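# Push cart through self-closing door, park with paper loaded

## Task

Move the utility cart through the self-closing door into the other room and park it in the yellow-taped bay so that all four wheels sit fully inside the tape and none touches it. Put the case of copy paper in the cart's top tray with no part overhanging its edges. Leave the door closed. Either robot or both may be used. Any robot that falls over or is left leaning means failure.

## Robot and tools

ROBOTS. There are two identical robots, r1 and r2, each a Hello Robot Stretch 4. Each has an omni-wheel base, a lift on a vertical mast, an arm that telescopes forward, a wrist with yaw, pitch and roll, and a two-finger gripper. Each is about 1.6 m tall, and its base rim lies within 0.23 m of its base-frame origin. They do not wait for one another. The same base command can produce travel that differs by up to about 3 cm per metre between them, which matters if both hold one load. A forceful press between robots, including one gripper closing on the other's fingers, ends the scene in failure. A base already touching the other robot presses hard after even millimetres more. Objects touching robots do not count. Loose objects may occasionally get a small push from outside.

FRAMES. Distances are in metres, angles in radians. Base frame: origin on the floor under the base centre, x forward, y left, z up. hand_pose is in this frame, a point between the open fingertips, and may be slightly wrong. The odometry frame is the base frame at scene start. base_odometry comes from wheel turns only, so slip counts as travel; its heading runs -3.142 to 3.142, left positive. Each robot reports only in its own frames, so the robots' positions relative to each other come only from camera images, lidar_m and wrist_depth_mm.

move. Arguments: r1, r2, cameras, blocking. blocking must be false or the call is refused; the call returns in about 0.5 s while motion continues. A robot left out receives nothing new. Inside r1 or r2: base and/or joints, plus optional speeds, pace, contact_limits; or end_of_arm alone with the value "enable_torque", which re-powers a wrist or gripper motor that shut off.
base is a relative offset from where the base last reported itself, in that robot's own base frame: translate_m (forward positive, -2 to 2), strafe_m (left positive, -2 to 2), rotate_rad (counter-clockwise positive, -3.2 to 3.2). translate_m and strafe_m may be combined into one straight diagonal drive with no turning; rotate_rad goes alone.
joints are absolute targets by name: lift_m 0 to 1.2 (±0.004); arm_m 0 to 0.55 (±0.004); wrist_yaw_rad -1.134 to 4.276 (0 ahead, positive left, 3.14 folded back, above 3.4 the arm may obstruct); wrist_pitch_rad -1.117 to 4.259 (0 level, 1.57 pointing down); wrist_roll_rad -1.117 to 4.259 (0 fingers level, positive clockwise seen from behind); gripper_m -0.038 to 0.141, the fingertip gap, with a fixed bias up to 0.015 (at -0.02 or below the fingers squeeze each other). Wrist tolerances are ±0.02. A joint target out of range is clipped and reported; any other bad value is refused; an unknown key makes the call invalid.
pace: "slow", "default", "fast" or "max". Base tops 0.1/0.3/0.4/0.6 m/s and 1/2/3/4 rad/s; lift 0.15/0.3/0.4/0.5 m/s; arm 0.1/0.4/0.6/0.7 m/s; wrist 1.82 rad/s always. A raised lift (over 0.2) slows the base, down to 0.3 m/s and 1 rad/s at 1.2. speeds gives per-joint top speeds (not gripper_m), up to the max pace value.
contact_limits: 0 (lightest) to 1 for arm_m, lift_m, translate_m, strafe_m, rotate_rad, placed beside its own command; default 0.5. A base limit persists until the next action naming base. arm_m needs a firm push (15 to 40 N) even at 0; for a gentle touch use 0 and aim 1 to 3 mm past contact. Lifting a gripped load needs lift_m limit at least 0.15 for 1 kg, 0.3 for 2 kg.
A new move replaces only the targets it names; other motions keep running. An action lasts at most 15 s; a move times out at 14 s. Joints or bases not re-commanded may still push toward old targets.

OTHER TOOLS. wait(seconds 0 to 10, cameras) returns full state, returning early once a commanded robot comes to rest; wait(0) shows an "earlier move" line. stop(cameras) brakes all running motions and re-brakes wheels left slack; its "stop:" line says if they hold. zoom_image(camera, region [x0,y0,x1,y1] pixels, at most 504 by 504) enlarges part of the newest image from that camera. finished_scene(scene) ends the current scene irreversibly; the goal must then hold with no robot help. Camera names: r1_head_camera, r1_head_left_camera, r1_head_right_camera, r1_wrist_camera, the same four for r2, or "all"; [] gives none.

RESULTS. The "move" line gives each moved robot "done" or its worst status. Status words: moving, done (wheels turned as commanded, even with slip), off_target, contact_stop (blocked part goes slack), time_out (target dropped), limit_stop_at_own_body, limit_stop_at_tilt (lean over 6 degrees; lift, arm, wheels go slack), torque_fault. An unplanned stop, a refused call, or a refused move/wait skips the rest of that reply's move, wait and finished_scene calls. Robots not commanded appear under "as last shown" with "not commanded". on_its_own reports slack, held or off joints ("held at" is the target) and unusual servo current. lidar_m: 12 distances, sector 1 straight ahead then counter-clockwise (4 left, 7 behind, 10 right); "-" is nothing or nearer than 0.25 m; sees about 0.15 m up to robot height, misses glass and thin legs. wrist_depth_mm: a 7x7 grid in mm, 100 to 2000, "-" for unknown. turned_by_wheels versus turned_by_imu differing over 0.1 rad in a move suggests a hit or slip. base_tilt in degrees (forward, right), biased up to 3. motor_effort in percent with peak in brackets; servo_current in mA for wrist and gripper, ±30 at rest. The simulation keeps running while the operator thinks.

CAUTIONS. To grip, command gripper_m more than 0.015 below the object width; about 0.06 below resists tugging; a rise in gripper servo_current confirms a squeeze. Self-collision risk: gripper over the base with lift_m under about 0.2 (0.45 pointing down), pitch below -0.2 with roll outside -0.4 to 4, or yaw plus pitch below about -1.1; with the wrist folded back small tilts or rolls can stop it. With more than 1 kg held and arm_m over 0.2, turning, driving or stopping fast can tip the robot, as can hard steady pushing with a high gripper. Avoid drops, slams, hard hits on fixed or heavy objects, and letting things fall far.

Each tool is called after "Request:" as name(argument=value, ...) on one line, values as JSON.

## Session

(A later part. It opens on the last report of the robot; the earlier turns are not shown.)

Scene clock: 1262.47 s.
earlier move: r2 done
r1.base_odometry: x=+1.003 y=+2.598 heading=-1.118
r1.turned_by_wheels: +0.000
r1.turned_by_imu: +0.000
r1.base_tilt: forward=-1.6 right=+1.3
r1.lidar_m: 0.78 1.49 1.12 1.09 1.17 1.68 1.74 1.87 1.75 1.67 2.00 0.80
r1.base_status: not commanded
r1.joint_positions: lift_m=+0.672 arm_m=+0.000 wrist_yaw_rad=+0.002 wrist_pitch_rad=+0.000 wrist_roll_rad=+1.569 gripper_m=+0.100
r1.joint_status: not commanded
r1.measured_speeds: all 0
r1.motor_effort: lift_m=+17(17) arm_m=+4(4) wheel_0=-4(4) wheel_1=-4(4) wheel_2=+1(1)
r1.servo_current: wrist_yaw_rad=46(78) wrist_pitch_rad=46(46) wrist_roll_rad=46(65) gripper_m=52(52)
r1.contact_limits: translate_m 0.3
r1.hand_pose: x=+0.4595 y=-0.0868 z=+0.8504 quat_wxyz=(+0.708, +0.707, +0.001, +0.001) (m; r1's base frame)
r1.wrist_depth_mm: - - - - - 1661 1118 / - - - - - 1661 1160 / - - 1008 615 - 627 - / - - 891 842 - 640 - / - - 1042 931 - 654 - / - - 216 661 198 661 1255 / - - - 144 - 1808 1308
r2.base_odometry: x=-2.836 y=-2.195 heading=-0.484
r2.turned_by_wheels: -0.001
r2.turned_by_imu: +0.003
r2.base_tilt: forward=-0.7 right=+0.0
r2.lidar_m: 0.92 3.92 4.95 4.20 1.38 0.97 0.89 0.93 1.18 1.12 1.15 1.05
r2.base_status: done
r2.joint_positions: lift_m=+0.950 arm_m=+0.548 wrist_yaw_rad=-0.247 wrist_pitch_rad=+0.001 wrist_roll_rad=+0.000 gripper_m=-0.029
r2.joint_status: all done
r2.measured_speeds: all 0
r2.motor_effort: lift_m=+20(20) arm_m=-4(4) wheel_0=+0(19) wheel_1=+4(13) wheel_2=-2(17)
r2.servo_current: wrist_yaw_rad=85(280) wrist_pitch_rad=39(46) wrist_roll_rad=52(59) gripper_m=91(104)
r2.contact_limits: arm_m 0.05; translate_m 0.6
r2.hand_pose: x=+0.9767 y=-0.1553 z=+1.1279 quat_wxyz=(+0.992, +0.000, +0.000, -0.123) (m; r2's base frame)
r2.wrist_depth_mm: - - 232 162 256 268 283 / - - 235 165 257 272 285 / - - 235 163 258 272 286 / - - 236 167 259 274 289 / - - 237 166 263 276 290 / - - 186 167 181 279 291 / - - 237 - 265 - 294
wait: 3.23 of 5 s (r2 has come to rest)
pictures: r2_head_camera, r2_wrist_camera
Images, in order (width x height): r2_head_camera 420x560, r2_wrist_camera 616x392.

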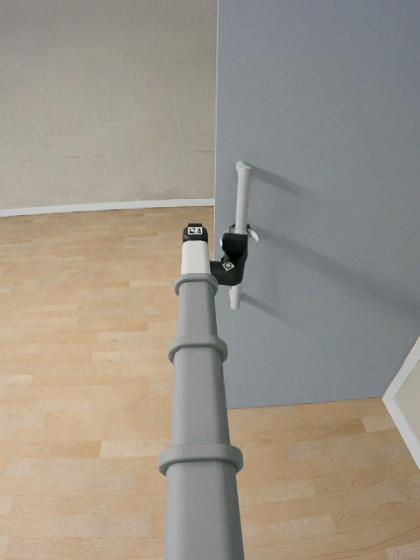

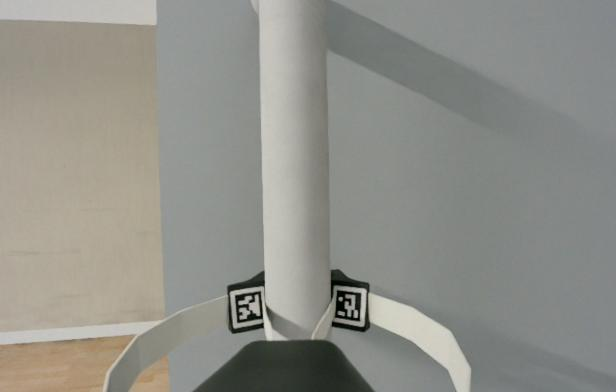

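Request:
move(blocking=false, cameras=[], r2={"base":{"translate_m":0.253,"strafe_m":0.03},"joints":{"wrist_yaw_rad":-0.524},"speeds":{"wrist_yaw_rad":0.11},"contact_limits":{"translate_m":0.6},"pace":"slow"})

Request:
wait(seconds=5, cameras=["r2_wrist_camera"])

Request:
move(blocking=false, cameras=[], r2={"base":{"translate_m":0.25,"strafe_m":-0.038},"joints":{"wrist_yaw_rad":-0.785},"speeds":{"wrist_yaw_rad":0.11},"contact_limits":{"translate_m":0.6},"pace":"slow"})

Request:
wait(seconds=5, cameras=["r2_head_camera","r2_wrist_camera"])

Scene clock: 1271.93 s.
move: r2 moving
r1: as last shown
r1.turned_by_imu: -0.001
r1.lidar_m: 0.79 1.50 1.11 1.07 1.14 1.69 1.72 1.86 1.77 1.65 2.01 0.79
r1.motor_effort: lift_m=+17(17) arm_m=+4(4) wheel_0=-3(4) wheel_1=-4(4) wheel_2=+1(1)
r1.servo_current: wrist_yaw_rad=39(59) wrist_pitch_rad=39(46) wrist_roll_rad=59(59) gripper_m=46(46)
r1.contact_limits: translate_m 0.3
r1.wrist_depth_mm: - - - - - 1756 1138 / - - - - - 1618 1160 / - - 991 621 - 621 - / - - 878 842 - 634 - / - - 1025 946 - 640 - / - - 215 661 198 661 1229 / - - - 144 - 1808 1308
r2.base_odometry: x=-2.824 y=-2.199 heading=-0.483
r2.turned_by_wheels: +0.001
r2.turned_by_imu: +0.003
r2.base_tilt: forward=-0.6 right=+0.1
r2.lidar_m: 0.93 3.94 4.95 4.27 1.42 1.00 0.91 0.94 1.18 1.11 1.13 1.03
r2.base_status: translate_m moving; strafe_m moving
r2.joint_positions: lift_m=+0.950 arm_m=+0.548 wrist_yaw_rad=-0.286 wrist_pitch_rad=+0.001 wrist_roll_rad=+0.000 gripper_m=-0.029
r2.joint_status: wrist_yaw_rad moving
r2.measured_speeds: translate_m=+0.048 strafe_m=+0.006 rotate_rad=+0.002 lift_m=+0.000 arm_m=+0.000 wrist_yaw_rad=-0.094 wrist_pitch_rad=+0.000 wrist_roll_rad=+0.000
r2.motor_effort: lift_m=+20(20) arm_m=-4(4) wheel_0=+9(10) wheel_1=+7(10) wheel_2=-2(6)
r2.servo_current: wrist_yaw_rad=176(176) wrist_pitch_rad=39(46) wrist_roll_rad=52(52) gripper_m=98(104)
r2.contact_limits: arm_m 0.05; translate_m 0.6
r2.hand_pose: x=+0.9704 y=-0.1653 z=+1.1279 quat_wxyz=(+0.990, +0.000, +0.000, -0.143) (m; r2's base frame)
r2.wrist_depth_mm: - - 231 163 258 274 290 / - - 233 164 260 277 287 / - - 233 165 262 277 293 / - - 236 166 263 279 294 / - - 236 166 266 281 294 / - - 187 167 180 283 297 / - - 237 - 268 286 300
pictures: none
No camera images: "cameras" was empty.

Scene clock: 1275.27 s.
earlier move: r2 off_target
r1.base_odometry: x=+1.003 y=+2.598 heading=-1.118
r1.turned_by_wheels: +0.000
r1.turned_by_imu: +0.000
r1.base_tilt: forward=-1.6 right=+1.3
r1.lidar_m: 0.80 1.50 1.13 1.07 1.16 1.65 1.74 1.83 1.75 1.66 1.99 0.79
r1.base_status: not commanded
r1.joint_positions: lift_m=+0.672 arm_m=+0.000 wrist_yaw_rad=+0.002 wrist_pitch_rad=+0.000 wrist_roll_rad=+1.569 gripper_m=+0.100
r1.joint_status: not commanded
r1.measured_speeds: all 0
r1.motor_effort: lift_m=+17(17) arm_m=+4(4) wheel_0=-3(4) wheel_1=-4(4) wheel_2=+1(1)
r1.servo_current: wrist_yaw_rad=52(72) wrist_pitch_rad=39(52) wrist_roll_rad=33(65) gripper_m=39(46)
r1.contact_limits: translate_m 0.3
r1.hand_pose: x=+0.4595 y=-0.0868 z=+0.8504 quat_wxyz=(+0.708, +0.707, +0.001, +0.001) (m; r1's base frame)
r1.wrist_depth_mm: - - - - - 1756 1138 / - - - - - 1618 1118 / - - 991 621 - 621 - / - - 891 854 - 634 - / - - 1042 946 - 654 - / - - 216 661 198 668 1229 / - - - 143 - 1756 1336
r2.base_odometry: x=-2.598 y=-2.286 heading=-0.484
r2.turned_by_wheels: -0.001
r2.turned_by_imu: +0.004
r2.base_tilt: forward=-0.6 right=+0.0
r2.lidar_m: 0.87 3.72 4.92 4.66 1.73 1.21 1.14 1.20 1.20 1.12 1.17 0.96
r2.base_status: done
r2.joint_positions: lift_m=+0.950 arm_m=+0.548 wrist_yaw_rad=-0.500 wrist_pitch_rad=+0.001 wrist_roll_rad=+0.000 gripper_m=-0.029
r2.joint_status: wrist_yaw_rad off_target (ended at -0.500, target -0.524)
r2.measured_speeds: all 0
r2.on_its_own: wrist_yaw_rad is at rest, and its servo_current (137 mA) is outside its rest range (0 to 104 mA)
r2.motor_effort: lift_m=+20(20) arm_m=-4(4) wheel_0=+2(20) wheel_1=+3(14) wheel_2=-1(7)
r2.servo_current: wrist_yaw_rad=137(358) wrist_pitch_rad=39(46) wrist_roll_rad=39(59) gripper_m=91(104)
r2.contact_limits: arm_m 0.05; translate_m 0.6
r2.hand_pose: x=+0.9296 y=-0.2150 z=+1.1279 quat_wxyz=(+0.969, +0.000, +0.000, -0.247) (m; r2's base frame)
r2.wrist_depth_mm: - - 231 162 257 274 289 / - - 232 163 259 274 287 / - - 234 164 260 276 291 / - - 236 165 262 278 293 / - - 237 166 264 279 293 / - - 186 167 180 282 296 / - - 237 - 270 287 300
wait: 3.33 of 5 s (r2 has come to rest)
pictures: r2_wrist_camera
Images, in order (width x height): r2_wrist_camera 616x392.

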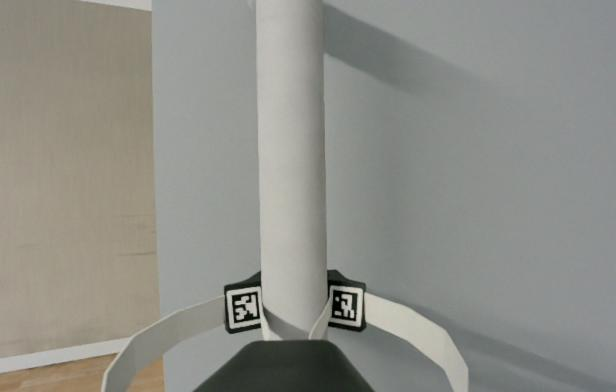

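Scene clock: 1275.77 s.
move: r2 moving
r1: as last shown
r1.lidar_m: 0.79 1.51 1.13 1.08 1.15 1.66 1.74 1.84 1.75 1.68 2.02 0.79
r1.motor_effort: lift_m=+17(17) arm_m=+4(4) wheel_0=-3(3) wheel_1=-4(4) wheel_2=+1(1)
r1.servo_current: wrist_yaw_rad=59(59) wrist_pitch_rad=39(46) wrist_roll_rad=46(65) gripper_m=39(46)
r1.contact_limits: translate_m 0.3
r1.wrist_depth_mm: - - - - - 1708 1138 / - - - - - 1618 1138 / - - 1008 615 - 615 - / - - 904 842 - 634 - / - - 1025 931 - 640 - / - - 215 661 198 661 1229 / - - - 144 - 1808 1336
r2.base_odometry: x=-2.588 y=-2.293 heading=-0.482
r2.turned_by_wheels: +0.002
r2.turned_by_imu: +0.002
r2.base_tilt: forward=-0.6 right=+0.1
r2.lidar_m: 0.90 3.71 4.91 4.66 1.77 1.25 1.15 1.23 1.19 1.12 1.14 0.96
r2.base_status: translate_m moving; strafe_m moving
r2.joint_positions: lift_m=+0.950 arm_m=+0.548 wrist_yaw_rad=-0.539 wrist_pitch_rad=+0.001 wrist_roll_rad=+0.000 gripper_m=-0.029
r2.joint_status: wrist_yaw_rad moving
r2.measured_speeds: translate_m=+0.048 strafe_m=-0.007 rotate_rad=+0.003 lift_m=+0.000 arm_m=+0.000 wrist_yaw_rad=-0.095 wrist_pitch_rad=+0.000 wrist_roll_rad=+0.000
r2.motor_effort: lift_m=+20(20) arm_m=-4(4) wheel_0=+15(15) wheel_1=+8(8) wheel_2=-1(4)
r2.servo_current: wrist_yaw_rad=267(267) wrist_pitch_rad=46(46) wrist_roll_rad=39(52) gripper_m=91(98)
r2.contact_limits: arm_m 0.05; translate_m 0.6
r2.hand_pose: x=+0.9210 y=-0.2231 z=+1.1279 quat_wxyz=(+0.964, +0.000, +0.000, -0.266) (m; r2's base frame)
r2.wrist_depth_mm: - - 229 165 260 278 293 / - - 231 165 262 279 294 / - - 232 166 263 279 298 / - - 234 166 265 283 300 / - - 236 167 266 285 301 / - - 185 167 179 285 303 / - - 236 - 271 290 304
pictures: none
No camera images: "cameras" was empty.

Scene clock: 1279.07 s.
earlier move: r2 off_target
r1.base_odometry: x=+1.003 y=+2.598 heading=-1.118
r1.turned_by_wheels: +0.000
r1.turned_by_imu: +0.000
r1.base_tilt: forward=-1.5 right=+1.3
r1.lidar_m: 0.77 1.51 1.13 1.09 1.15 1.67 1.71 1.82 1.76 1.67 2.00 0.79
r1.base_status: not commanded
r1.joint_positions: lift_m=+0.672 arm_m=+0.000 wrist_yaw_rad=+0.002 wrist_pitch_rad=+0.000 wrist_roll_rad=+1.569 gripper_m=+0.100
r1.joint_status: not commanded
r1.measured_speeds: all 0
r1.motor_effort: lift_m=+17(17) arm_m=+4(4) wheel_0=-3(4) wheel_1=-4(4) wheel_2=+1(1)
r1.servo_current: wrist_yaw_rad=65(72) wrist_pitch_rad=39(52) wrist_roll_rad=65(65) gripper_m=39(46)
r1.contact_limits: translate_m 0.3
r1.hand_pose: x=+0.4595 y=-0.0868 z=+0.8504 quat_wxyz=(+0.708, +0.707, +0.001, +0.001) (m; r1's base frame)
r1.wrist_depth_mm: - - - - - 1661 1138 / - - - - - 1576 1138 / - - 976 615 - 621 - / - - 904 842 - 634 - / - - 1025 946 - 647 - / - - 215 654 198 668 1229 / - - - 144 - 1756 1308
r2.base_odometry: x=-2.394 y=-2.435 heading=-0.483
r2.turned_by_wheels: +0.000
r2.turned_by_imu: +0.006
r2.base_tilt: forward=-0.6 right=+0.1
r2.lidar_m: 0.86 3.47 4.63 4.71 2.09 1.50 1.41 1.49 1.12 1.08 0.98 0.88
r2.base_status: done
r2.joint_positions: lift_m=+0.950 arm_m=+0.548 wrist_yaw_rad=-0.744 wrist_pitch_rad=+0.001 wrist_roll_rad=+0.000 gripper_m=-0.029
r2.joint_status: wrist_yaw_rad off_target (ended at -0.743, target -0.785)
r2.measured_speeds: all 0
r2.on_its_own: wrist_yaw_rad is at rest, and its servo_current (332 mA) is outside its rest range (0 to 104 mA)
r2.motor_effort: lift_m=+20(20) arm_m=-4(5) wheel_0=+6(22) wheel_1=+5(14) wheel_2=+4(11)
r2.servo_current: wrist_yaw_rad=332(566) wrist_pitch_rad=39(52) wrist_roll_rad=46(65) gripper_m=91(104)
r2.contact_limits: arm_m 0.05; translate_m 0.6
r2.hand_pose: x=+0.8715 y=-0.2596 z=+1.1279 quat_wxyz=(+0.932, +0.000, +0.000, -0.363) (m; r2's base frame)
r2.wrist_depth_mm: - - 231 167 258 273 289 / - - 232 163 259 274 287 / - - 234 167 262 277 290 / - - 236 168 262 278 293 / - - 236 165 265 281 294 / - - 185 167 262 281 296 / - - 238 - 268 289 300
wait: 3.30 of 5 s (r2 has come to rest)
pictures: r2_head_camera, r2_wrist_camera
Images, in order (width x height): r2_head_camera 420x560, r2_wrist_camera 616x392.

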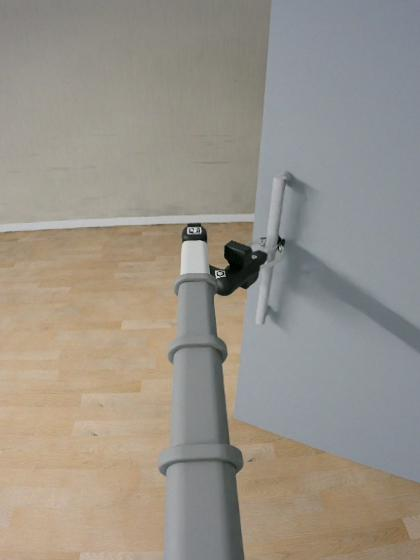

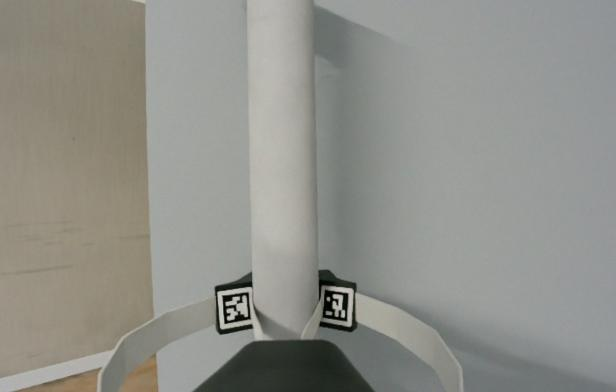

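Request:
move(blocking=false, cameras=[], r2={"base":{"translate_m":0.233,"strafe_m":-0.085},"joints":{"wrist_yaw_rad":-1.0},"speeds":{"wrist_yaw_rad":0.11},"contact_limits":{"translate_m":0.6},"pace":"slow"})

Request:
wait(seconds=5, cameras=["r2_head_camera","r2_wrist_camera","r2_head_right_camera"])

Scene clock: 1285.53 s.
move: r2 moving
r1: as last shown
r1.base_tilt: forward=-1.6 right=+1.2
r1.lidar_m: 0.79 1.49 1.10 1.08 1.16 1.65 1.75 1.86 1.74 1.67 1.99 0.81
r1.servo_current: wrist_yaw_rad=46(59) wrist_pitch_rad=39(46) wrist_roll_rad=52(59) gripper_m=46(46)
r1.contact_limits: translate_m 0.3
r1.wrist_depth_mm: - - - - - 1618 1160 / - - - - - 1618 1138 / - - 976 615 - 621 - / - - 878 854 - 634 - / - - 1025 960 - 661 - / - - 216 668 198 661 1229 / - - - 144 - 1756 1308
r2.base_odometry: x=-2.385 y=-2.445 heading=-0.480
r2.turned_by_wheels: +0.002
r2.turned_by_imu: +0.003
r2.base_tilt: forward=-0.6 right=+0.1
r2.lidar_m: 0.85 3.43 4.63 4.70 2.10 1.50 1.42 1.44 1.14 1.09 0.95 0.87
r2.base_status: translate_m moving; strafe_m moving
r2.joint_positions: lift_m=+0.950 arm_m=+0.548 wrist_yaw_rad=-0.784 wrist_pitch_rad=+0.001 wrist_roll_rad=+0.000 gripper_m=-0.029
r2.joint_status: wrist_yaw_rad moving
r2.measured_speeds: translate_m=+0.048 strafe_m=-0.018 rotate_rad=+0.003 lift_m=+0.000 arm_m=+0.000 wrist_yaw_rad=-0.095 wrist_pitch_rad=+0.000 wrist_roll_rad=+0.000
r2.motor_effort: lift_m=+20(20) arm_m=-4(4) wheel_0=+12(12) wheel_1=+9(9) wheel_2=+4(4)
r2.servo_current: wrist_yaw_rad=468(488) wrist_pitch_rad=39(46) wrist_roll_rad=52(59) gripper_m=91(98)
r2.contact_limits: arm_m 0.05; translate_m 0.6
r2.hand_pose: x=+0.8608 y=-0.2656 z=+1.1279 quat_wxyz=(+0.924, +0.000, +0.000, -0.382) (m; r2's base frame)
r2.wrist_depth_mm: - - 229 174 260 278 296 / - - 230 164 262 281 294 / - - 232 165 263 281 297 / - - 232 172 265 283 298 / - - 234 166 267 285 303 / - - 182 167 264 285 304 / - 232 236 - 270 294 306
pictures: none
No camera images: "cameras" was empty.

Scene clock: 1288.73 s.
earlier move: r2 off_target
r1.base_odometry: x=+1.003 y=+2.598 heading=-1.118
r1.turned_by_wheels: +0.000
r1.turned_by_imu: +0.000
r1.base_tilt: forward=-1.6 right=+1.2
r1.lidar_m: 0.78 1.52 1.11 1.08 1.16 1.65 1.73 1.82 1.75 1.67 2.02 0.80
r1.base_status: not commanded
r1.joint_positions: lift_m=+0.672 arm_m=+0.000 wrist_yaw_rad=+0.002 wrist_pitch_rad=+0.000 wrist_roll_rad=+1.569 gripper_m=+0.100
r1.joint_status: not commanded
r1.measured_speeds: all 0
r1.motor_effort: lift_m=+17(17) arm_m=+4(4) wheel_0=-3(4) wheel_1=-4(4) wheel_2=+1(1)
r1.servo_current: wrist_yaw_rad=46(72) wrist_pitch_rad=39(52) wrist_roll_rad=52(65) gripper_m=39(52)
r1.contact_limits: translate_m 0.3
r1.hand_pose: x=+0.4595 y=-0.0868 z=+0.8504 quat_wxyz=(+0.708, +0.707, +0.001, +0.001) (m; r1's base frame)
r1.wrist_depth_mm: - - - - - 1708 1138 / - - - - - 1576 1160 / - - 976 615 - 627 - / - - 878 842 - 640 - / - - 1042 960 - 647 - / - - 216 661 198 661 1229 / - - - 144 - 1756 1308
r2.base_odometry: x=-2.226 y=-2.618 heading=-0.483
r2.turned_by_wheels: -0.002
r2.turned_by_imu: +0.004
r2.base_tilt: forward=-0.6 right=+0.1
r2.lidar_m: 0.91 3.21 4.31 4.80 2.43 1.73 1.65 1.47 1.04 0.99 0.83 0.80
r2.base_status: done
r2.joint_positions: lift_m=+0.950 arm_m=+0.548 wrist_yaw_rad=-0.960 wrist_pitch_rad=+0.001 wrist_roll_rad=+0.000 gripper_m=-0.029
r2.joint_status: wrist_yaw_rad off_target (ended at -0.960, target -1.000)
r2.measured_speeds: all 0
r2.on_its_own: wrist_yaw_rad is at rest, and its servo_current (338 mA) is outside its rest range (0 to 104 mA)
r2.motor_effort: lift_m=+20(20) arm_m=-4(5) wheel_0=-2(20) wheel_1=+3(12) wheel_2=-1(13)
r2.servo_current: wrist_yaw_rad=338(735) wrist_pitch_rad=39(46) wrist_roll_rad=65(65) gripper_m=98(104)
r2.contact_limits: arm_m 0.05; translate_m 0.6
r2.hand_pose: x=+0.8124 y=-0.2863 z=+1.1279 quat_wxyz=(+0.887, +0.000, +0.000, -0.462) (m; r2's base frame)
r2.wrist_depth_mm: - - 231 165 257 272 286 / - 228 233 166 258 273 287 / - 229 234 166 260 276 289 / - 230 235 167 260 274 290 / - 231 237 166 263 276 290 / - 233 183 166 260 279 293 / - - 238 - 267 - 296
wait: 3.20 of 5 s (r2 has come to rest)
pictures: r2_head_camera, r2_head_right_camera, r2_wrist_camera
Images, in order (width x height): r2_head_camera 420x560, r2_head_right_camera 420x672, r2_wrist_camera 616x392.

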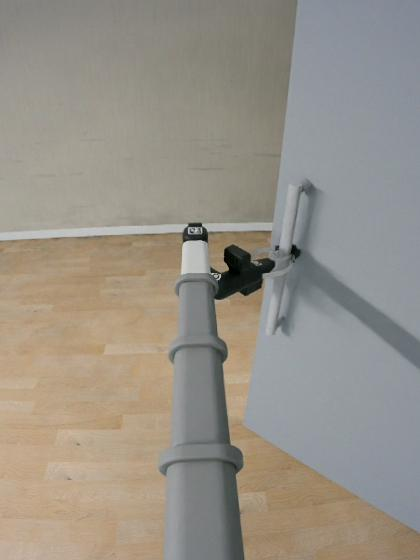

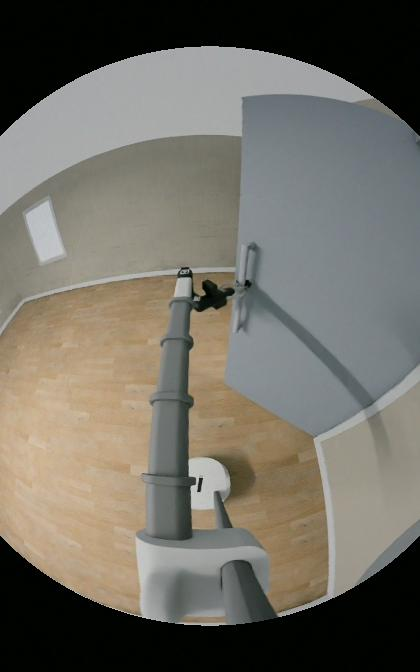

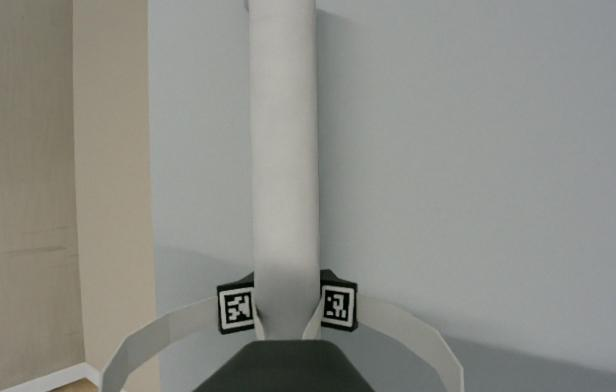

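Request:
move(blocking=false, cameras=[], r2={"base":{"translate_m":0.14,"strafe_m":-0.18},"joints":{"wrist_yaw_rad":-1.1},"speeds":{"wrist_yaw_rad":0.06},"contact_limits":{"translate_m":0.6},"pace":"slow"})

Request:
wait(seconds=5, cameras=["r2_head_camera","r2_wrist_camera","r2_head_right_camera"])

Scene clock: 1300.70 s.
move: r2 moving
r1: as last shown
r1.turned_by_imu: -0.001
r1.base_tilt: forward=-1.6 right=+1.3
r1.lidar_m: 0.77 1.51 1.14 1.08 1.15 1.66 1.73 1.85 1.76 1.66 2.00 0.80
r1.servo_current: wrist_yaw_rad=33(59) wrist_pitch_rad=39(46) wrist_roll_rad=46(52) gripper_m=46(52)
r1.contact_limits: translate_m 0.3
r1.wrist_depth_mm: - - - - - 1708 1160 / - - - - - 1576 1138 / - - 976 609 - 627 - / - - 904 854 - 634 - / - - 1008 960 - 654 - / - - 216 661 198 668 1255 / - - - 144 - 1756 1336
r2.base_odometry: x=-2.224 y=-2.630 heading=-0.482
r2.turned_by_wheels: +0.000
r2.turned_by_imu: +0.002
r2.base_tilt: forward=-0.6 right=+0.1
r2.lidar_m: 0.88 3.19 4.34 4.82 2.40 1.74 1.65 1.47 1.02 0.97 0.81 0.81
r2.base_status: translate_m moving; strafe_m moving
r2.joint_positions: lift_m=+0.950 arm_m=+0.548 wrist_yaw_rad=-0.979 wrist_pitch_rad=+0.001 wrist_roll_rad=+0.000 gripper_m=-0.029
r2.joint_status: wrist_yaw_rad moving
r2.measured_speeds: translate_m=+0.030 strafe_m=-0.039 rotate_rad=+0.002 lift_m=+0.000 arm_m=+0.000 wrist_yaw_rad=-0.033 wrist_pitch_rad=+0.000 wrist_roll_rad=+0.000
r2.motor_effort: lift_m=+20(20) arm_m=-4(5) wheel_0=+5(12) wheel_1=-5(6) wheel_2=+3(4)
r2.servo_current: wrist_yaw_rad=455(455) wrist_pitch_rad=46(46) wrist_roll_rad=46(59) gripper_m=98(98)
r2.contact_limits: arm_m 0.05; translate_m 0.6
r2.hand_pose: x=+0.8067 y=-0.2881 z=+1.1279 quat_wxyz=(+0.882, +0.000, +0.000, -0.470) (m; r2's base frame)
r2.wrist_depth_mm: - 224 230 163 257 272 287 / - 227 231 163 259 273 287 / - 228 232 164 259 277 289 / - 229 236 170 262 277 290 / - 231 236 165 266 278 291 / - 230 182 166 262 281 293 / - 233 237 - 265 286 297
pictures: none
No camera images: "cameras" was empty.

Scene clock: 1303.77 s.
earlier move: r2 torque_fault
torque_fault: r2.wrist_yaw_rad switched itself off since the last result.
r1.base_odometry: x=+1.003 y=+2.598 heading=-1.118
r1.turned_by_wheels: +0.000
r1.turned_by_imu: +0.000
r1.base_tilt: forward=-1.6 right=+1.3
r1.lidar_m: 0.77 1.50 1.10 1.09 1.16 1.65 1.73 1.85 1.75 1.67 2.02 0.81
r1.base_status: not commanded
r1.joint_positions: lift_m=+0.672 arm_m=+0.000 wrist_yaw_rad=+0.002 wrist_pitch_rad=+0.000 wrist_roll_rad=+1.569 gripper_m=+0.100
r1.joint_status: not commanded
r1.measured_speeds: all 0
r1.motor_effort: lift_m=+17(18) arm_m=+4(4) wheel_0=-4(4) wheel_1=-3(4) wheel_2=+1(1)
r1.servo_current: wrist_yaw_rad=39(65) wrist_pitch_rad=46(52) wrist_roll_rad=59(72) gripper_m=46(52)
r1.contact_limits: translate_m 0.3
r1.hand_pose: x=+0.4595 y=-0.0868 z=+0.8504 quat_wxyz=(+0.708, +0.707, +0.001, +0.001) (m; r1's base frame)
r1.wrist_depth_mm: - - - - - 1708 1138 / - - - - - 1618 1160 / - - 976 615 - 621 - / - - 904 842 - 640 - / - - 1025 946 - 654 - / - - 215 668 198 661 1255 / - - - 144 - 1808 1308
r2.base_odometry: x=-2.186 y=-2.843 heading=-0.486
r2.turned_by_wheels: -0.004
r2.turned_by_imu: -0.008
r2.base_tilt: forward=-0.6 right=+0.1
r2.lidar_m: 0.86 3.07 4.10 5.00 2.62 1.89 1.78 1.22 0.85 0.80 0.72 0.73
r2.base_status: done
r2.joint_positions: lift_m=+0.950 arm_m=+0.548 wrist_yaw_rad=-0.734 wrist_pitch_rad=+0.001 wrist_roll_rad=+0.000 gripper_m=-0.029
r2.joint_status: wrist_yaw_rad torque_fault (moved +0.201 of -0.140)
r2.measured_speeds: all 0
r2.on_its_own: wrist_yaw_rad is off since a torque_fault, until you send "end_of_arm": "enable_torque" (your -1.100 is given up)
r2.motor_effort: lift_m=+20(20) arm_m=-3(5) wheel_0=-14(21) wheel_1=-13(16) wheel_2=-12(16)
r2.servo_current: wrist_yaw_rad=46(969) wrist_pitch_rad=39(46) wrist_roll_rad=52(59) gripper_m=85(104)
r2.contact_limits: arm_m 0.05; translate_m 0.6
r2.hand_pose: x=+0.8739 y=-0.2582 z=+1.1279 quat_wxyz=(+0.933, +0.000, +0.000, -0.359) (m; r2's base frame)
r2.wrist_depth_mm: - - 254 163 229 216 207 / - - 255 163 230 216 208 / - - 256 165 231 219 210 / - - 259 166 234 219 211 / - - 262 167 234 221 211 / - - 181 169 179 220 213 / - - - - 235 216 213
wait: 3.07 of 5 s (r2 has come to rest)
pictures: r2_head_camera, r2_head_right_camera, r2_wrist_camera
Images, in order (width x height): r2_head_camera 420x560, r2_head_right_camera 420x672, r2_wrist_camera 616x392.

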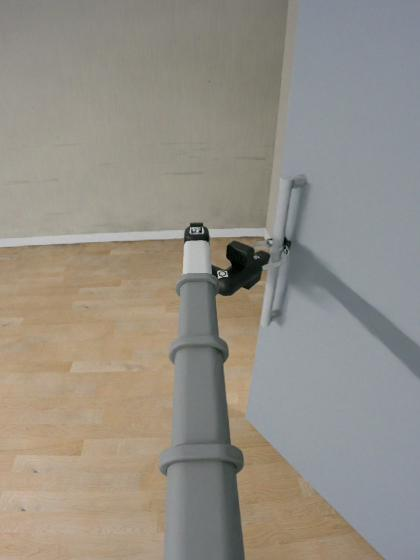

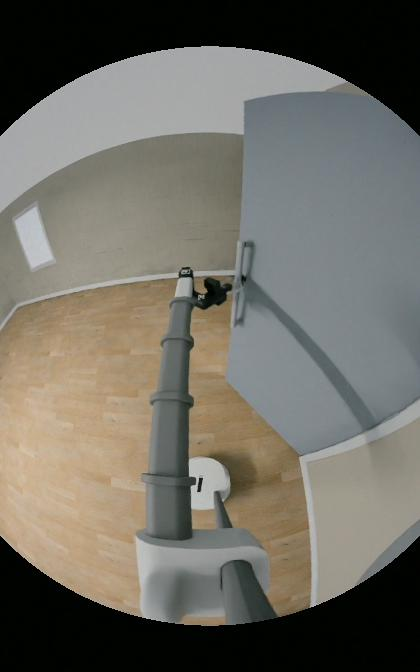

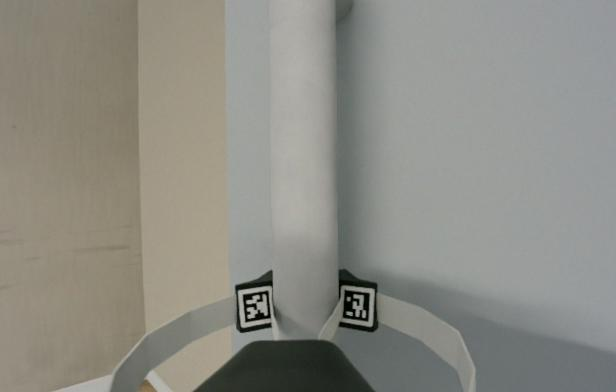

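Request:
move(blocking=false, cameras=[], r2={"base":{"translate_m":0.127,"strafe_m":-0.135},"contact_limits":{"translate_m":0.6},"pace":"slow"})

Request:
wait(seconds=5, cameras=["r2_head_camera","r2_wrist_camera","r2_head_right_camera"])

Scene clock: 1322.03 s.
move: r2 moving
r1: as last shown
r1.turned_by_imu: -0.001
r1.lidar_m: 0.79 1.50 1.12 1.09 1.13 1.67 1.73 1.87 1.74 1.68 2.00 0.80
r1.motor_effort: lift_m=+17(17) arm_m=+4(4) wheel_0=-3(3) wheel_1=-4(4) wheel_2=+1(1)
r1.servo_current: wrist_yaw_rad=46(59) wrist_pitch_rad=39(46) wrist_roll_rad=52(59) gripper_m=39(46)
r1.contact_limits: translate_m 0.3
r1.wrist_depth_mm: - - - - - 1708 1118 / - - - - - 1618 1160 / - - 976 615 - 627 - / - - 904 854 - 634 - / - - 1008 931 - 647 - / - - 215 668 198 668 1229 / - - - 144 - 1808 1308
r2.base_odometry: x=-2.183 y=-2.855 heading=-0.488
r2.turned_by_wheels: -0.003
r2.turned_by_imu: +0.000
r2.base_tilt: forward=-0.6 right=+0.1
r2.lidar_m: 0.87 3.05 4.08 5.00 2.63 1.90 1.79 1.16 0.85 0.77 0.70 0.72
r2.base_status: translate_m moving; strafe_m moving
r2.joint_positions: lift_m=+0.950 arm_m=+0.548 wrist_yaw_rad=-0.731 wrist_pitch_rad=+0.001 wrist_roll_rad=+0.000 gripper_m=-0.029
r2.joint_status: not commanded
r2.measured_speeds: translate_m=+0.034 strafe_m=-0.036 rotate_rad=+0.002 lift_m=+0.000 arm_m=+0.000 wrist_yaw_rad=+0.000 wrist_pitch_rad=+0.000 wrist_roll_rad=+0.000
r2.on_its_own: wrist_yaw_rad is off since a torque_fault, until you send "end_of_arm": "enable_torque" (your -1.100 is given up)
r2.motor_effort: lift_m=+20(20) arm_m=-4(4) wheel_0=-7(12) wheel_1=-13(14) wheel_2=-15(15)
r2.servo_current: wrist_yaw_rad=52(59) wrist_pitch_rad=46(46) wrist_roll_rad=46(52) gripper_m=85(91)
r2.contact_limits: arm_m 0.05; translate_m 0.6
r2.hand_pose: x=+0.8747 y=-0.2577 z=+1.1279 quat_wxyz=(+0.934, +0.000, +0.000, -0.358) (m; r2's base frame)
r2.wrist_depth_mm: - - 254 163 228 214 205 / - - 256 164 229 216 - / - - 257 165 230 217 207 / - - 259 165 232 219 208 / - - 262 167 233 219 210 / - - 181 168 179 220 211 / - - - - 233 215 212
pictures: none
No camera images: "cameras" was empty.

Scene clock: 1324.63 s.
earlier move: r2 done
r1.base_odometry: x=+1.003 y=+2.598 heading=-1.118
r1.turned_by_wheels: +0.000
r1.turned_by_imu: +0.000
r1.base_tilt: forward=-1.6 right=+1.3
r1.lidar_m: 0.80 1.49 1.12 1.06 1.16 1.66 1.74 1.84 1.77 1.68 2.00 0.80
r1.base_status: not commanded
r1.joint_positions: lift_m=+0.672 arm_m=+0.000 wrist_yaw_rad=+0.002 wrist_pitch_rad=+0.000 wrist_roll_rad=+1.569 gripper_m=+0.100
r1.joint_status: not commanded
r1.measured_speeds: all 0
r1.motor_effort: lift_m=+17(17) arm_m=+4(4) wheel_0=-3(4) wheel_1=-4(4) wheel_2=+1(1)
r1.servo_current: wrist_yaw_rad=72(72) wrist_pitch_rad=39(52) wrist_roll_rad=52(72) gripper_m=46(46)
r1.contact_limits: translate_m 0.3
r1.hand_pose: x=+0.4595 y=-0.0868 z=+0.8504 quat_wxyz=(+0.708, +0.707, +0.001, +0.001) (m; r1's base frame)
r1.wrist_depth_mm: - - - - - 1661 1160 / - - - - - 1618 1138 / - - 991 615 - 615 - / - - 891 831 - 640 - / - - 1025 931 - 647 - / - - 216 661 198 661 1255 / - - - 144 - 1808 1308
r2.base_odometry: x=-2.137 y=-3.022 heading=-0.490
r2.turned_by_wheels: -0.002
r2.turned_by_imu: -0.006
r2.base_tilt: forward=-0.6 right=+0.1
r2.lidar_m: 2.39 2.93 3.91 5.14 2.81 2.02 1.91 1.02 0.73 0.63 0.61 0.67
r2.base_status: done
r2.joint_positions: lift_m=+0.950 arm_m=+0.548 wrist_yaw_rad=-0.797 wrist_pitch_rad=+0.001 wrist_roll_rad=+0.000 gripper_m=-0.029
r2.joint_status: not commanded
r2.measured_speeds: all 0
r2.on_its_own: wrist_yaw_rad is off since a torque_fault, until you send "end_of_arm": "enable_torque" (your -1.100 is given up)
r2.motor_effort: lift_m=+20(20) arm_m=-4(4) wheel_0=-20(23) wheel_1=-17(17) wheel_2=-20(21)
r2.servo_current: wrist_yaw_rad=46(59) wrist_pitch_rad=33(46) wrist_roll_rad=39(59) gripper_m=85(91)
r2.contact_limits: arm_m 0.05; translate_m 0.6
r2.hand_pose: x=+0.8574 y=-0.2674 z=+1.1279 quat_wxyz=(+0.922, +0.000, +0.000, -0.388) (m; r2's base frame)
r2.wrist_depth_mm: - - 262 165 224 207 197 / 1808 - 264 163 227 209 197 / 1863 - - 165 229 211 198 / 1863 - - 166 229 211 200 / 1808 - - 167 230 213 200 / - - 181 167 180 211 202 / - 139 - - 229 209 202
wait: 2.60 of 5 s (r2 has come to rest)
pictures: r2_head_camera, r2_head_right_camera, r2_wrist_camera
Images, in order (width x height): r2_head_camera 420x560, r2_head_right_camera 420x672, r2_wrist_camera 616x392.

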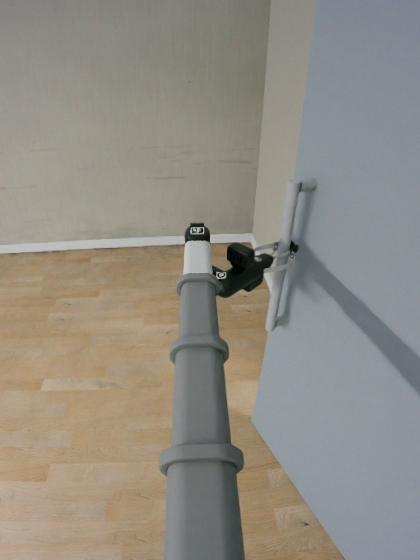

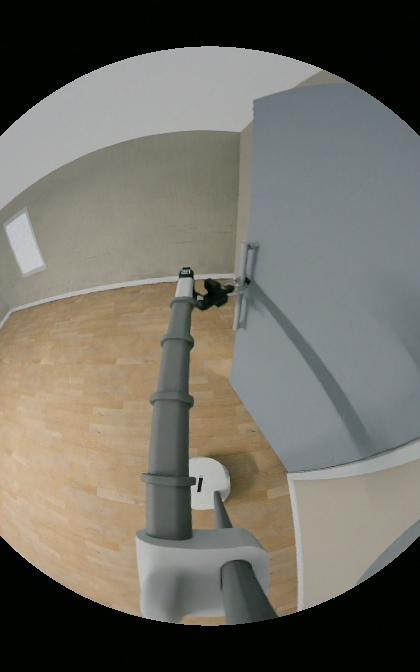

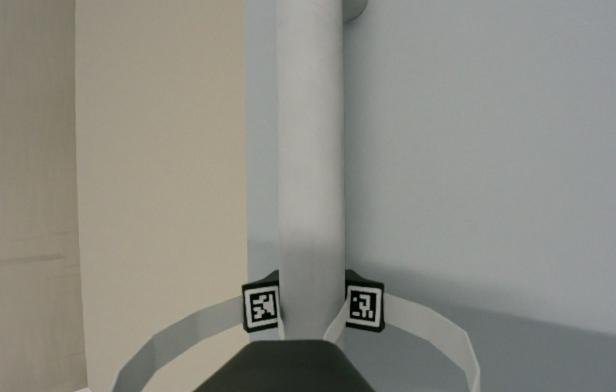

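Request:
move(r2={"base":{"translate_m":0.07,"strafe_m":-0.12},"pace":"slow","contact_limits":{"translate_m":0.6}}, blocking=false, cameras=[])

Request:
wait(seconds=4, cameras=["r2_head_camera","r2_head_right_camera"])

Scene clock: 1340.83 s.
move: r2 moving
r1: as last shown
r1.turned_by_imu: -0.001
r1.base_tilt: forward=-1.6 right=+1.2
r1.lidar_m: 0.79 1.49 1.10 1.09 1.14 1.65 1.73 1.87 1.75 1.67 2.01 0.79
r1.servo_current: wrist_yaw_rad=65(65) wrist_pitch_rad=46(46) wrist_roll_rad=46(72) gripper_m=46(46)
r1.contact_limits: translate_m 0.3
r1.wrist_depth_mm: - - - - - 1661 1138 / - - - - - 1576 1160 / - - 976 621 - 621 - / - - 891 854 - 634 - / - - 1025 946 - 654 - / - - 215 661 198 661 1229 / - - - 144 - 1808 1308
r2.base_odometry: x=-2.137 y=-3.034 heading=-0.494
r2.turned_by_wheels: -0.004
r2.turned_by_imu: -0.001
r2.base_tilt: forward=-0.6 right=+0.1
r2.lidar_m: 2.34 2.94 3.86 5.13 2.84 2.06 1.91 1.02 0.70 0.62 0.58 0.66
r2.base_status: translate_m moving; strafe_m moving
r2.joint_positions: lift_m=+0.950 arm_m=+0.548 wrist_yaw_rad=-0.798 wrist_pitch_rad=+0.001 wrist_roll_rad=+0.000 gripper_m=-0.029
r2.joint_status: not commanded
r2.measured_speeds: translate_m=+0.024 strafe_m=-0.042 rotate_rad=+0.001 lift_m=+0.000 arm_m=+0.000 wrist_yaw_rad=+0.000 wrist_pitch_rad=+0.000 wrist_roll_rad=+0.000
r2.on_its_own: wrist_yaw_rad is off since a torque_fault, until you send "end_of_arm": "enable_torque" (your -1.100 is given up)
r2.motor_effort: lift_m=+20(20) arm_m=-4(5) wheel_0=-14(20) wheel_1=-16(17) wheel_2=-17(19)
r2.servo_current: wrist_yaw_rad=39(59) wrist_pitch_rad=46(46) wrist_roll_rad=52(52) gripper_m=91(91)
r2.contact_limits: arm_m 0.05; translate_m 0.6
r2.hand_pose: x=+0.8572 y=-0.2675 z=+1.1279 quat_wxyz=(+0.921, +0.000, +0.000, -0.388) (m; r2's base frame)
r2.wrist_depth_mm: - - 263 164 224 206 195 / - - 264 163 226 208 196 / 1756 - - 166 229 210 198 / 1863 - - 165 229 211 198 / 1808 - - 168 230 211 199 / 1863 - 180 167 181 211 200 / - 124 - - 229 208 202
pictures: none
No camera images: "cameras" was empty.

Scene clock: 1343.00 s.
earlier move: r2 done
r1.base_odometry: x=+1.003 y=+2.598 heading=-1.118
r1.turned_by_wheels: +0.000
r1.turned_by_imu: +0.000
r1.base_tilt: forward=-1.6 right=+1.3
r1.lidar_m: 0.79 1.51 1.11 1.07 1.15 1.66 1.71 1.84 1.74 1.67 1.98 0.80
r1.base_status: not commanded
r1.joint_positions: lift_m=+0.672 arm_m=+0.000 wrist_yaw_rad=+0.002 wrist_pitch_rad=+0.000 wrist_roll_rad=+1.569 gripper_m=+0.100
r1.joint_status: not commanded
r1.measured_speeds: all 0
r1.motor_effort: lift_m=+17(17) arm_m=+4(4) wheel_0=-3(4) wheel_1=-3(4) wheel_2=+1(1)
r1.servo_current: wrist_yaw_rad=46(65) wrist_pitch_rad=39(52) wrist_roll_rad=52(72) gripper_m=46(52)
r1.contact_limits: translate_m 0.3
r1.hand_pose: x=+0.4595 y=-0.0868 z=+0.8504 quat_wxyz=(+0.708, +0.707, +0.001, +0.001) (m; r1's base frame)
r1.wrist_depth_mm: - - - - - 1661 1160 / - - - - - 1576 1138 / - - 976 621 - 621 - / - - 891 854 - 634 - / - - 1025 946 - 661 - / - - 216 661 198 668 1255 / - - - 144 - 1756 1308
r2.base_odometry: x=-2.133 y=-3.160 heading=-0.495
r2.turned_by_wheels: -0.001
r2.turned_by_imu: -0.004
r2.base_tilt: forward=-0.6 right=+0.1
r2.lidar_m: 1.90 2.87 3.79 5.25 2.94 2.11 1.96 0.86 0.60 0.46 0.50 0.60
r2.base_status: done
r2.joint_positions: lift_m=+0.950 arm_m=+0.548 wrist_yaw_rad=-0.836 wrist_pitch_rad=+0.001 wrist_roll_rad=+0.000 gripper_m=-0.029
r2.joint_status: not commanded
r2.measured_speeds: all 0
r2.on_its_own: wrist_yaw_rad is off since a torque_fault, until you send "end_of_arm": "enable_torque" (your -1.100 is given up)
r2.motor_effort: lift_m=+20(20) arm_m=-4(5) wheel_0=-23(26) wheel_1=-16(17) wheel_2=-21(22)
r2.servo_current: wrist_yaw_rad=46(65) wrist_pitch_rad=39(46) wrist_roll_rad=46(65) gripper_m=85(91)
r2.contact_limits: arm_m 0.05; translate_m 0.6
r2.hand_pose: x=+0.8470 y=-0.2726 z=+1.1279 quat_wxyz=(+0.914, +0.000, +0.000, -0.406) (m; r2's base frame)
r2.wrist_depth_mm: - - - 162 222 201 186 / 1618 - - 163 227 202 189 / 1661 - - 166 226 203 189 / 1661 - - 165 228 204 190 / 1618 - - 167 227 206 - / - - 182 167 179 203 191 / - - - - 226 200 192
wait: 2.17 of 4 s (r2 has come to rest)
pictures: r2_head_camera, r2_head_right_camera
Images, in order (width x height): r2_head_camera 420x560, r2_head_right_camera 420x672.

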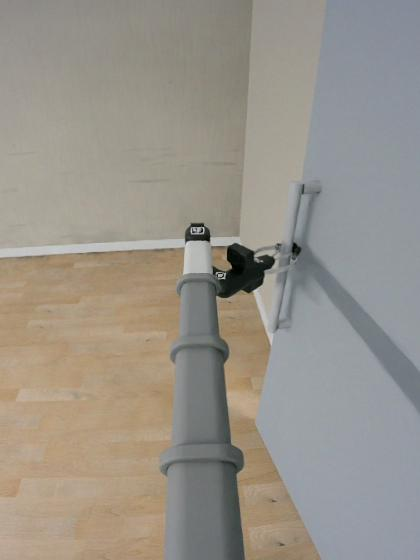

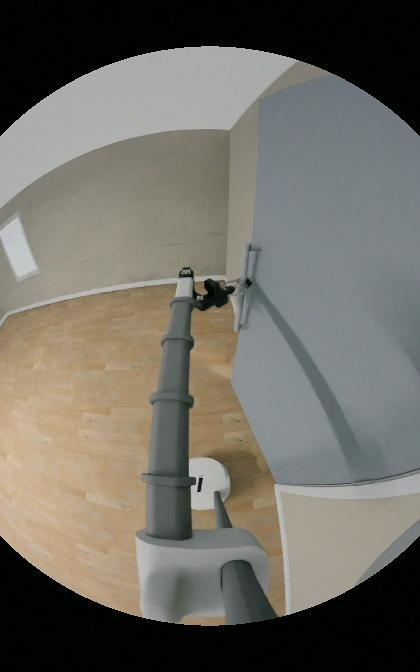

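Request:
move(r2={"base":{"translate_m":0.035,"strafe_m":-0.12},"pace":"slow","contact_limits":{"translate_m":0.6}}, blocking=false, cameras=[])

Request:
wait(seconds=4, cameras=["r2_head_camera","r2_wrist_camera"])

Scene clock: 1356.43 s.
move: r2 moving
r1: as last shown
r1.turned_by_imu: -0.001
r1.lidar_m: 0.79 1.51 1.11 1.07 1.15 1.67 1.70 1.87 1.73 1.67 1.98 0.81
r1.motor_effort: lift_m=+17(17) arm_m=+4(4) wheel_0=-3(4) wheel_1=-4(4) wheel_2=+1(1)
r1.servo_current: wrist_yaw_rad=46(72) wrist_pitch_rad=46(46) wrist_roll_rad=46(59) gripper_m=39(46)
r1.contact_limits: translate_m 0.3
r1.wrist_depth_mm: - - - - - 1708 1138 / - - - - - 1576 1138 / - - 991 609 - 621 - / - - 904 854 - 634 - / - - 1025 946 - 647 - / - - 216 654 198 661 1229 / - - - 144 - 1708 1308
r2.base_odometry: x=-2.136 y=-3.173 heading=-0.499
r2.turned_by_wheels: -0.004
r2.turned_by_imu: -0.002
r2.base_tilt: forward=-0.6 right=+0.1
r2.lidar_m: 1.83 2.83 3.80 5.24 3.00 2.08 1.96 0.84 0.57 0.50 0.49 0.56
r2.base_status: translate_m moving; strafe_m moving
r2.joint_positions: lift_m=+0.950 arm_m=+0.548 wrist_yaw_rad=-0.837 wrist_pitch_rad=+0.001 wrist_roll_rad=+0.000 gripper_m=-0.029
r2.joint_status: not commanded
r2.measured_speeds: translate_m=+0.015 strafe_m=-0.048 rotate_rad=+0.000 lift_m=+0.000 arm_m=+0.000 wrist_yaw_rad=+0.000 wrist_pitch_rad=+0.000 wrist_roll_rad=+0.000
r2.on_its_own: wrist_yaw_rad is off since a torque_fault, until you send "end_of_arm": "enable_torque" (your -1.100 is given up)
r2.motor_effort: lift_m=+20(20) arm_m=-4(5) wheel_0=-14(20) wheel_1=-17(17) wheel_2=-17(19)
r2.servo_current: wrist_yaw_rad=52(52) wrist_pitch_rad=46(46) wrist_roll_rad=52(52) gripper_m=85(85)
r2.contact_limits: arm_m 0.05; translate_m 0.6
r2.hand_pose: x=+0.8466 y=-0.2727 z=+1.1279 quat_wxyz=(+0.914, +0.000, +0.000, -0.407) (m; r2's base frame)
r2.wrist_depth_mm: - - - 162 220 200 185 / - - - 163 223 200 186 / - - - 166 224 202 188 / 1661 - - 164 226 203 189 / 1661 - - 167 227 204 186 / 1618 - 179 167 181 205 190 / - 124 - - 225 199 190
pictures: none
No camera images: "cameras" was empty.

Scene clock: 1358.60 s.
earlier move: r2 done
r1.base_odometry: x=+1.003 y=+2.598 heading=-1.118
r1.turned_by_wheels: +0.000
r1.turned_by_imu: +0.000
r1.base_tilt: forward=-1.6 right=+1.3
r1.lidar_m: 0.78 1.51 1.11 1.06 1.15 1.68 1.74 1.87 1.75 1.67 1.92 0.80
r1.base_status: not commanded
r1.joint_positions: lift_m=+0.672 arm_m=+0.000 wrist_yaw_rad=+0.002 wrist_pitch_rad=+0.000 wrist_roll_rad=+1.569 gripper_m=+0.100
r1.joint_status: not commanded
r1.measured_speeds: all 0
r1.motor_effort: lift_m=+17(17) arm_m=+4(4) wheel_0=-3(4) wheel_1=-4(4) wheel_2=+1(1)
r1.servo_current: wrist_yaw_rad=46(72) wrist_pitch_rad=39(46) wrist_roll_rad=65(65) gripper_m=39(52)
r1.contact_limits: translate_m 0.3
r1.hand_pose: x=+0.4595 y=-0.0868 z=+0.8504 quat_wxyz=(+0.708, +0.707, +0.001, +0.001) (m; r1's base frame)
r1.wrist_depth_mm: - - - - - 1661 1138 / - - - - - 1661 1138 / - - 991 609 - 615 - / - - 891 831 - 634 - / - - 1025 946 - 654 - / - - 216 668 198 668 1229 / - - - 144 - 1808 1308
r2.base_odometry: x=-2.159 y=-3.283 heading=-0.498
r2.turned_by_wheels: +0.000
r2.turned_by_imu: +0.000
r2.base_tilt: forward=-0.6 right=+0.1
r2.lidar_m: 1.46 2.83 3.73 5.37 3.01 2.13 1.99 0.68 0.43 0.39 0.43 0.54
r2.base_status: done
r2.joint_positions: lift_m=+0.950 arm_m=+0.548 wrist_yaw_rad=-0.857 wrist_pitch_rad=+0.001 wrist_roll_rad=+0.000 gripper_m=-0.029
r2.joint_status: not commanded
r2.measured_speeds: translate_m=+0.000 strafe_m=+0.000 rotate_rad=-0.001 lift_m=+0.000 arm_m=+0.000 wrist_yaw_rad=+0.000 wrist_pitch_rad=+0.000 wrist_roll_rad=+0.000
r2.on_its_own: wrist_yaw_rad is off since a torque_fault, until you send "end_of_arm": "enable_torque" (your -1.100 is given up)
r2.motor_effort: lift_m=+20(20) arm_m=-4(5) wheel_0=-19(20) wheel_1=-11(17) wheel_2=-13(19)
r2.servo_current: wrist_yaw_rad=46(59) wrist_pitch_rad=39(46) wrist_roll_rad=59(59) gripper_m=85(91)
r2.contact_limits: arm_m 0.05; translate_m 0.6
r2.hand_pose: x=+0.8413 y=-0.2752 z=+1.1279 quat_wxyz=(+0.910, +0.000, +0.000, -0.415) (m; r2's base frame)
r2.wrist_depth_mm: - - 439 163 218 192 175 / - - 455 164 220 191 176 / - - 462 165 221 193 177 / - - 455 165 223 198 178 / - - 455 167 224 196 179 / - - 181 167 179 193 180 / - - - - 221 187 180
wait: 2.17 of 4 s (r2 has come to rest)
pictures: r2_head_camera, r2_wrist_camera
Images, in order (width x height): r2_head_camera 420x560, r2_wrist_camera 616x392.

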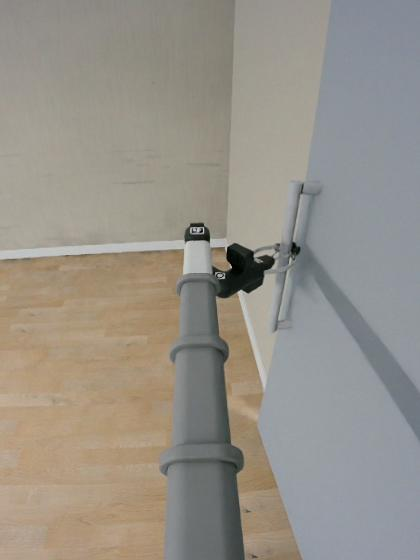

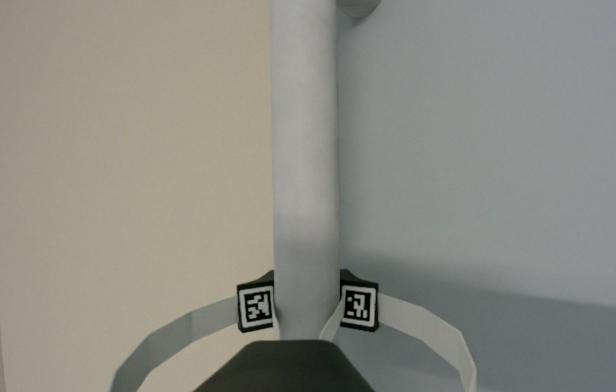

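Request:
move(r2={"base":{"translate_m":0.01,"strafe_m":-0.06},"pace":"slow","contact_limits":{"translate_m":0.6}}, blocking=false, cameras=[])

Request:
wait(seconds=3, cameras=["r2_head_camera","r2_wrist_camera"])

Scene clock: 1364.77 s.
move: r2 moving
r1: as last shown
r1.lidar_m: 0.79 1.50 1.10 1.08 1.17 1.68 1.74 1.84 1.75 1.68 1.92 0.78
r1.servo_current: wrist_yaw_rad=46(59) wrist_pitch_rad=46(52) wrist_roll_rad=46(59) gripper_m=39(46)
r1.contact_limits: translate_m 0.3
r1.wrist_depth_mm: - - - - - 1756 1160 / - - - - - 1661 1160 / - - 960 621 - 621 - / - - 878 842 - 634 - / - - 1060 946 - 647 - / - - 216 661 198 661 1255 / - - - 144 - 1863 1308
r2.base_odometry: x=-2.164 y=-3.295 heading=-0.501
r2.turned_by_wheels: -0.002
r2.turned_by_imu: -0.001
r2.base_tilt: forward=-0.7 right=+0.1
r2.lidar_m: 1.45 2.83 3.72 5.39 3.05 2.11 2.00 0.65 0.41 0.38 0.39 0.52
r2.base_status: translate_m moving; strafe_m moving
r2.joint_positions: lift_m=+0.950 arm_m=+0.548 wrist_yaw_rad=-0.857 wrist_pitch_rad=+0.001 wrist_roll_rad=+0.000 gripper_m=-0.029
r2.joint_status: not commanded
r2.measured_speeds: translate_m=+0.008 strafe_m=-0.050 rotate_rad=+0.006 lift_m=+0.000 arm_m=+0.000 wrist_yaw_rad=+0.000 wrist_pitch_rad=+0.000 wrist_roll_rad=+0.000
r2.on_its_own: wrist_yaw_rad is off since a torque_fault, until you send "end_of_arm": "enable_torque" (your -1.100 is given up)
r2.motor_effort: lift_m=+20(20) arm_m=-4(4) wheel_0=-2(18) wheel_1=-13(17) wheel_2=-13(14)
r2.servo_current: wrist_yaw_rad=46(59) wrist_pitch_rad=39(46) wrist_roll_rad=46(52) gripper_m=85(91)
r2.contact_limits: arm_m 0.05; translate_m 0.6
r2.hand_pose: x=+0.8413 y=-0.2752 z=+1.1279 quat_wxyz=(+0.910, +0.000, +0.000, -0.415) (m; r2's base frame)
r2.wrist_depth_mm: - - 442 163 216 190 174 / - - 445 164 219 190 175 / - - 449 165 220 193 176 / - - 452 165 221 196 180 / - - 455 167 224 195 178 / - - 182 167 179 191 178 / - 136 - - 220 185 178
pictures: none
No camera images: "cameras" was empty.

Scene clock: 1366.20 s.
earlier move: r2 done
r1.base_odometry: x=+1.003 y=+2.598 heading=-1.118
r1.turned_by_wheels: +0.000
r1.turned_by_imu: +0.000
r1.base_tilt: forward=-1.6 right=+1.3
r1.lidar_m: 0.80 1.47 1.14 1.07 1.18 1.68 1.71 1.86 1.74 1.65 1.88 0.79
r1.base_status: not commanded
r1.joint_positions: lift_m=+0.672 arm_m=+0.000 wrist_yaw_rad=+0.002 wrist_pitch_rad=+0.000 wrist_roll_rad=+1.569 gripper_m=+0.100
r1.joint_status: not commanded
r1.measured_speeds: all 0
r1.motor_effort: lift_m=+17(17) arm_m=+4(4) wheel_0=-4(4) wheel_1=-4(4) wheel_2=+1(1)
r1.servo_current: wrist_yaw_rad=46(65) wrist_pitch_rad=46(52) wrist_roll_rad=52(65) gripper_m=39(46)
r1.contact_limits: translate_m 0.3
r1.hand_pose: x=+0.4595 y=-0.0868 z=+0.8504 quat_wxyz=(+0.708, +0.707, +0.001, +0.001) (m; r1's base frame)
r1.wrist_depth_mm: - - - - - 1661 1138 / - - - - - 1618 1118 / - - 1008 609 - 627 - / - - 904 842 - 627 - / - - 1025 960 - 647 - / - - 216 661 198 668 1255 / - - - 144 - 1808 1308
r2.base_odometry: x=-2.179 y=-3.341 heading=-0.502
r2.turned_by_wheels: -0.002
r2.turned_by_imu: -0.002
r2.base_tilt: forward=-0.6 right=+0.1
r2.lidar_m: 1.22 2.83 3.71 5.43 3.03 2.15 1.92 0.59 0.39 0.33 0.38 0.50
r2.base_status: done
r2.joint_positions: lift_m=+0.950 arm_m=+0.548 wrist_yaw_rad=-0.848 wrist_pitch_rad=+0.001 wrist_roll_rad=+0.000 gripper_m=-0.029
r2.joint_status: not commanded
r2.measured_speeds: translate_m=+0.000 strafe_m=+0.000 rotate_rad=-0.001 lift_m=+0.000 arm_m=+0.000 wrist_yaw_rad=+0.000 wrist_pitch_rad=+0.000 wrist_roll_rad=+0.000
r2.on_its_own: wrist_yaw_rad is off since a torque_fault, until you send "end_of_arm": "enable_torque" (your -1.100 is given up)
r2.motor_effort: lift_m=+20(20) arm_m=-4(4) wheel_0=-21(21) wheel_1=-12(17) wheel_2=-13(14)
r2.servo_current: wrist_yaw_rad=39(59) wrist_pitch_rad=39(46) wrist_roll_rad=39(59) gripper_m=85(91)
r2.contact_limits: arm_m 0.05; translate_m 0.6
r2.hand_pose: x=+0.8436 y=-0.2741 z=+1.1279 quat_wxyz=(+0.911, +0.000, +0.000, -0.412) (m; r2's base frame)
r2.wrist_depth_mm: - 455 373 163 216 187 170 / - 455 375 164 218 187 170 / - 462 382 165 220 190 172 / - 449 382 165 221 190 - / - 469 389 168 223 191 173 / - 455 185 167 177 191 174 / - 135 394 - 219 180 173
wait: 1.43 of 3 s (r2 has come to rest)
pictures: r2_head_camera, r2_wrist_camera
Images, in order (width x height): r2_head_camera 420x560, r2_wrist_camera 616x392.

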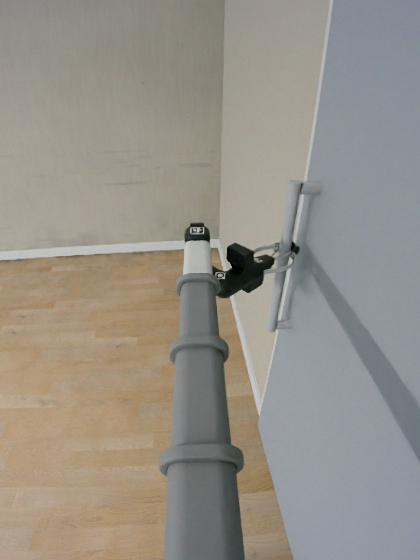

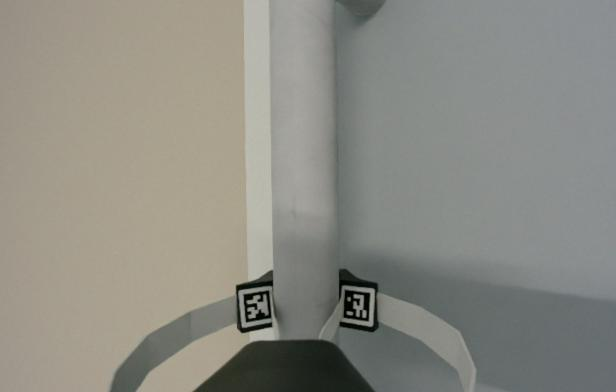

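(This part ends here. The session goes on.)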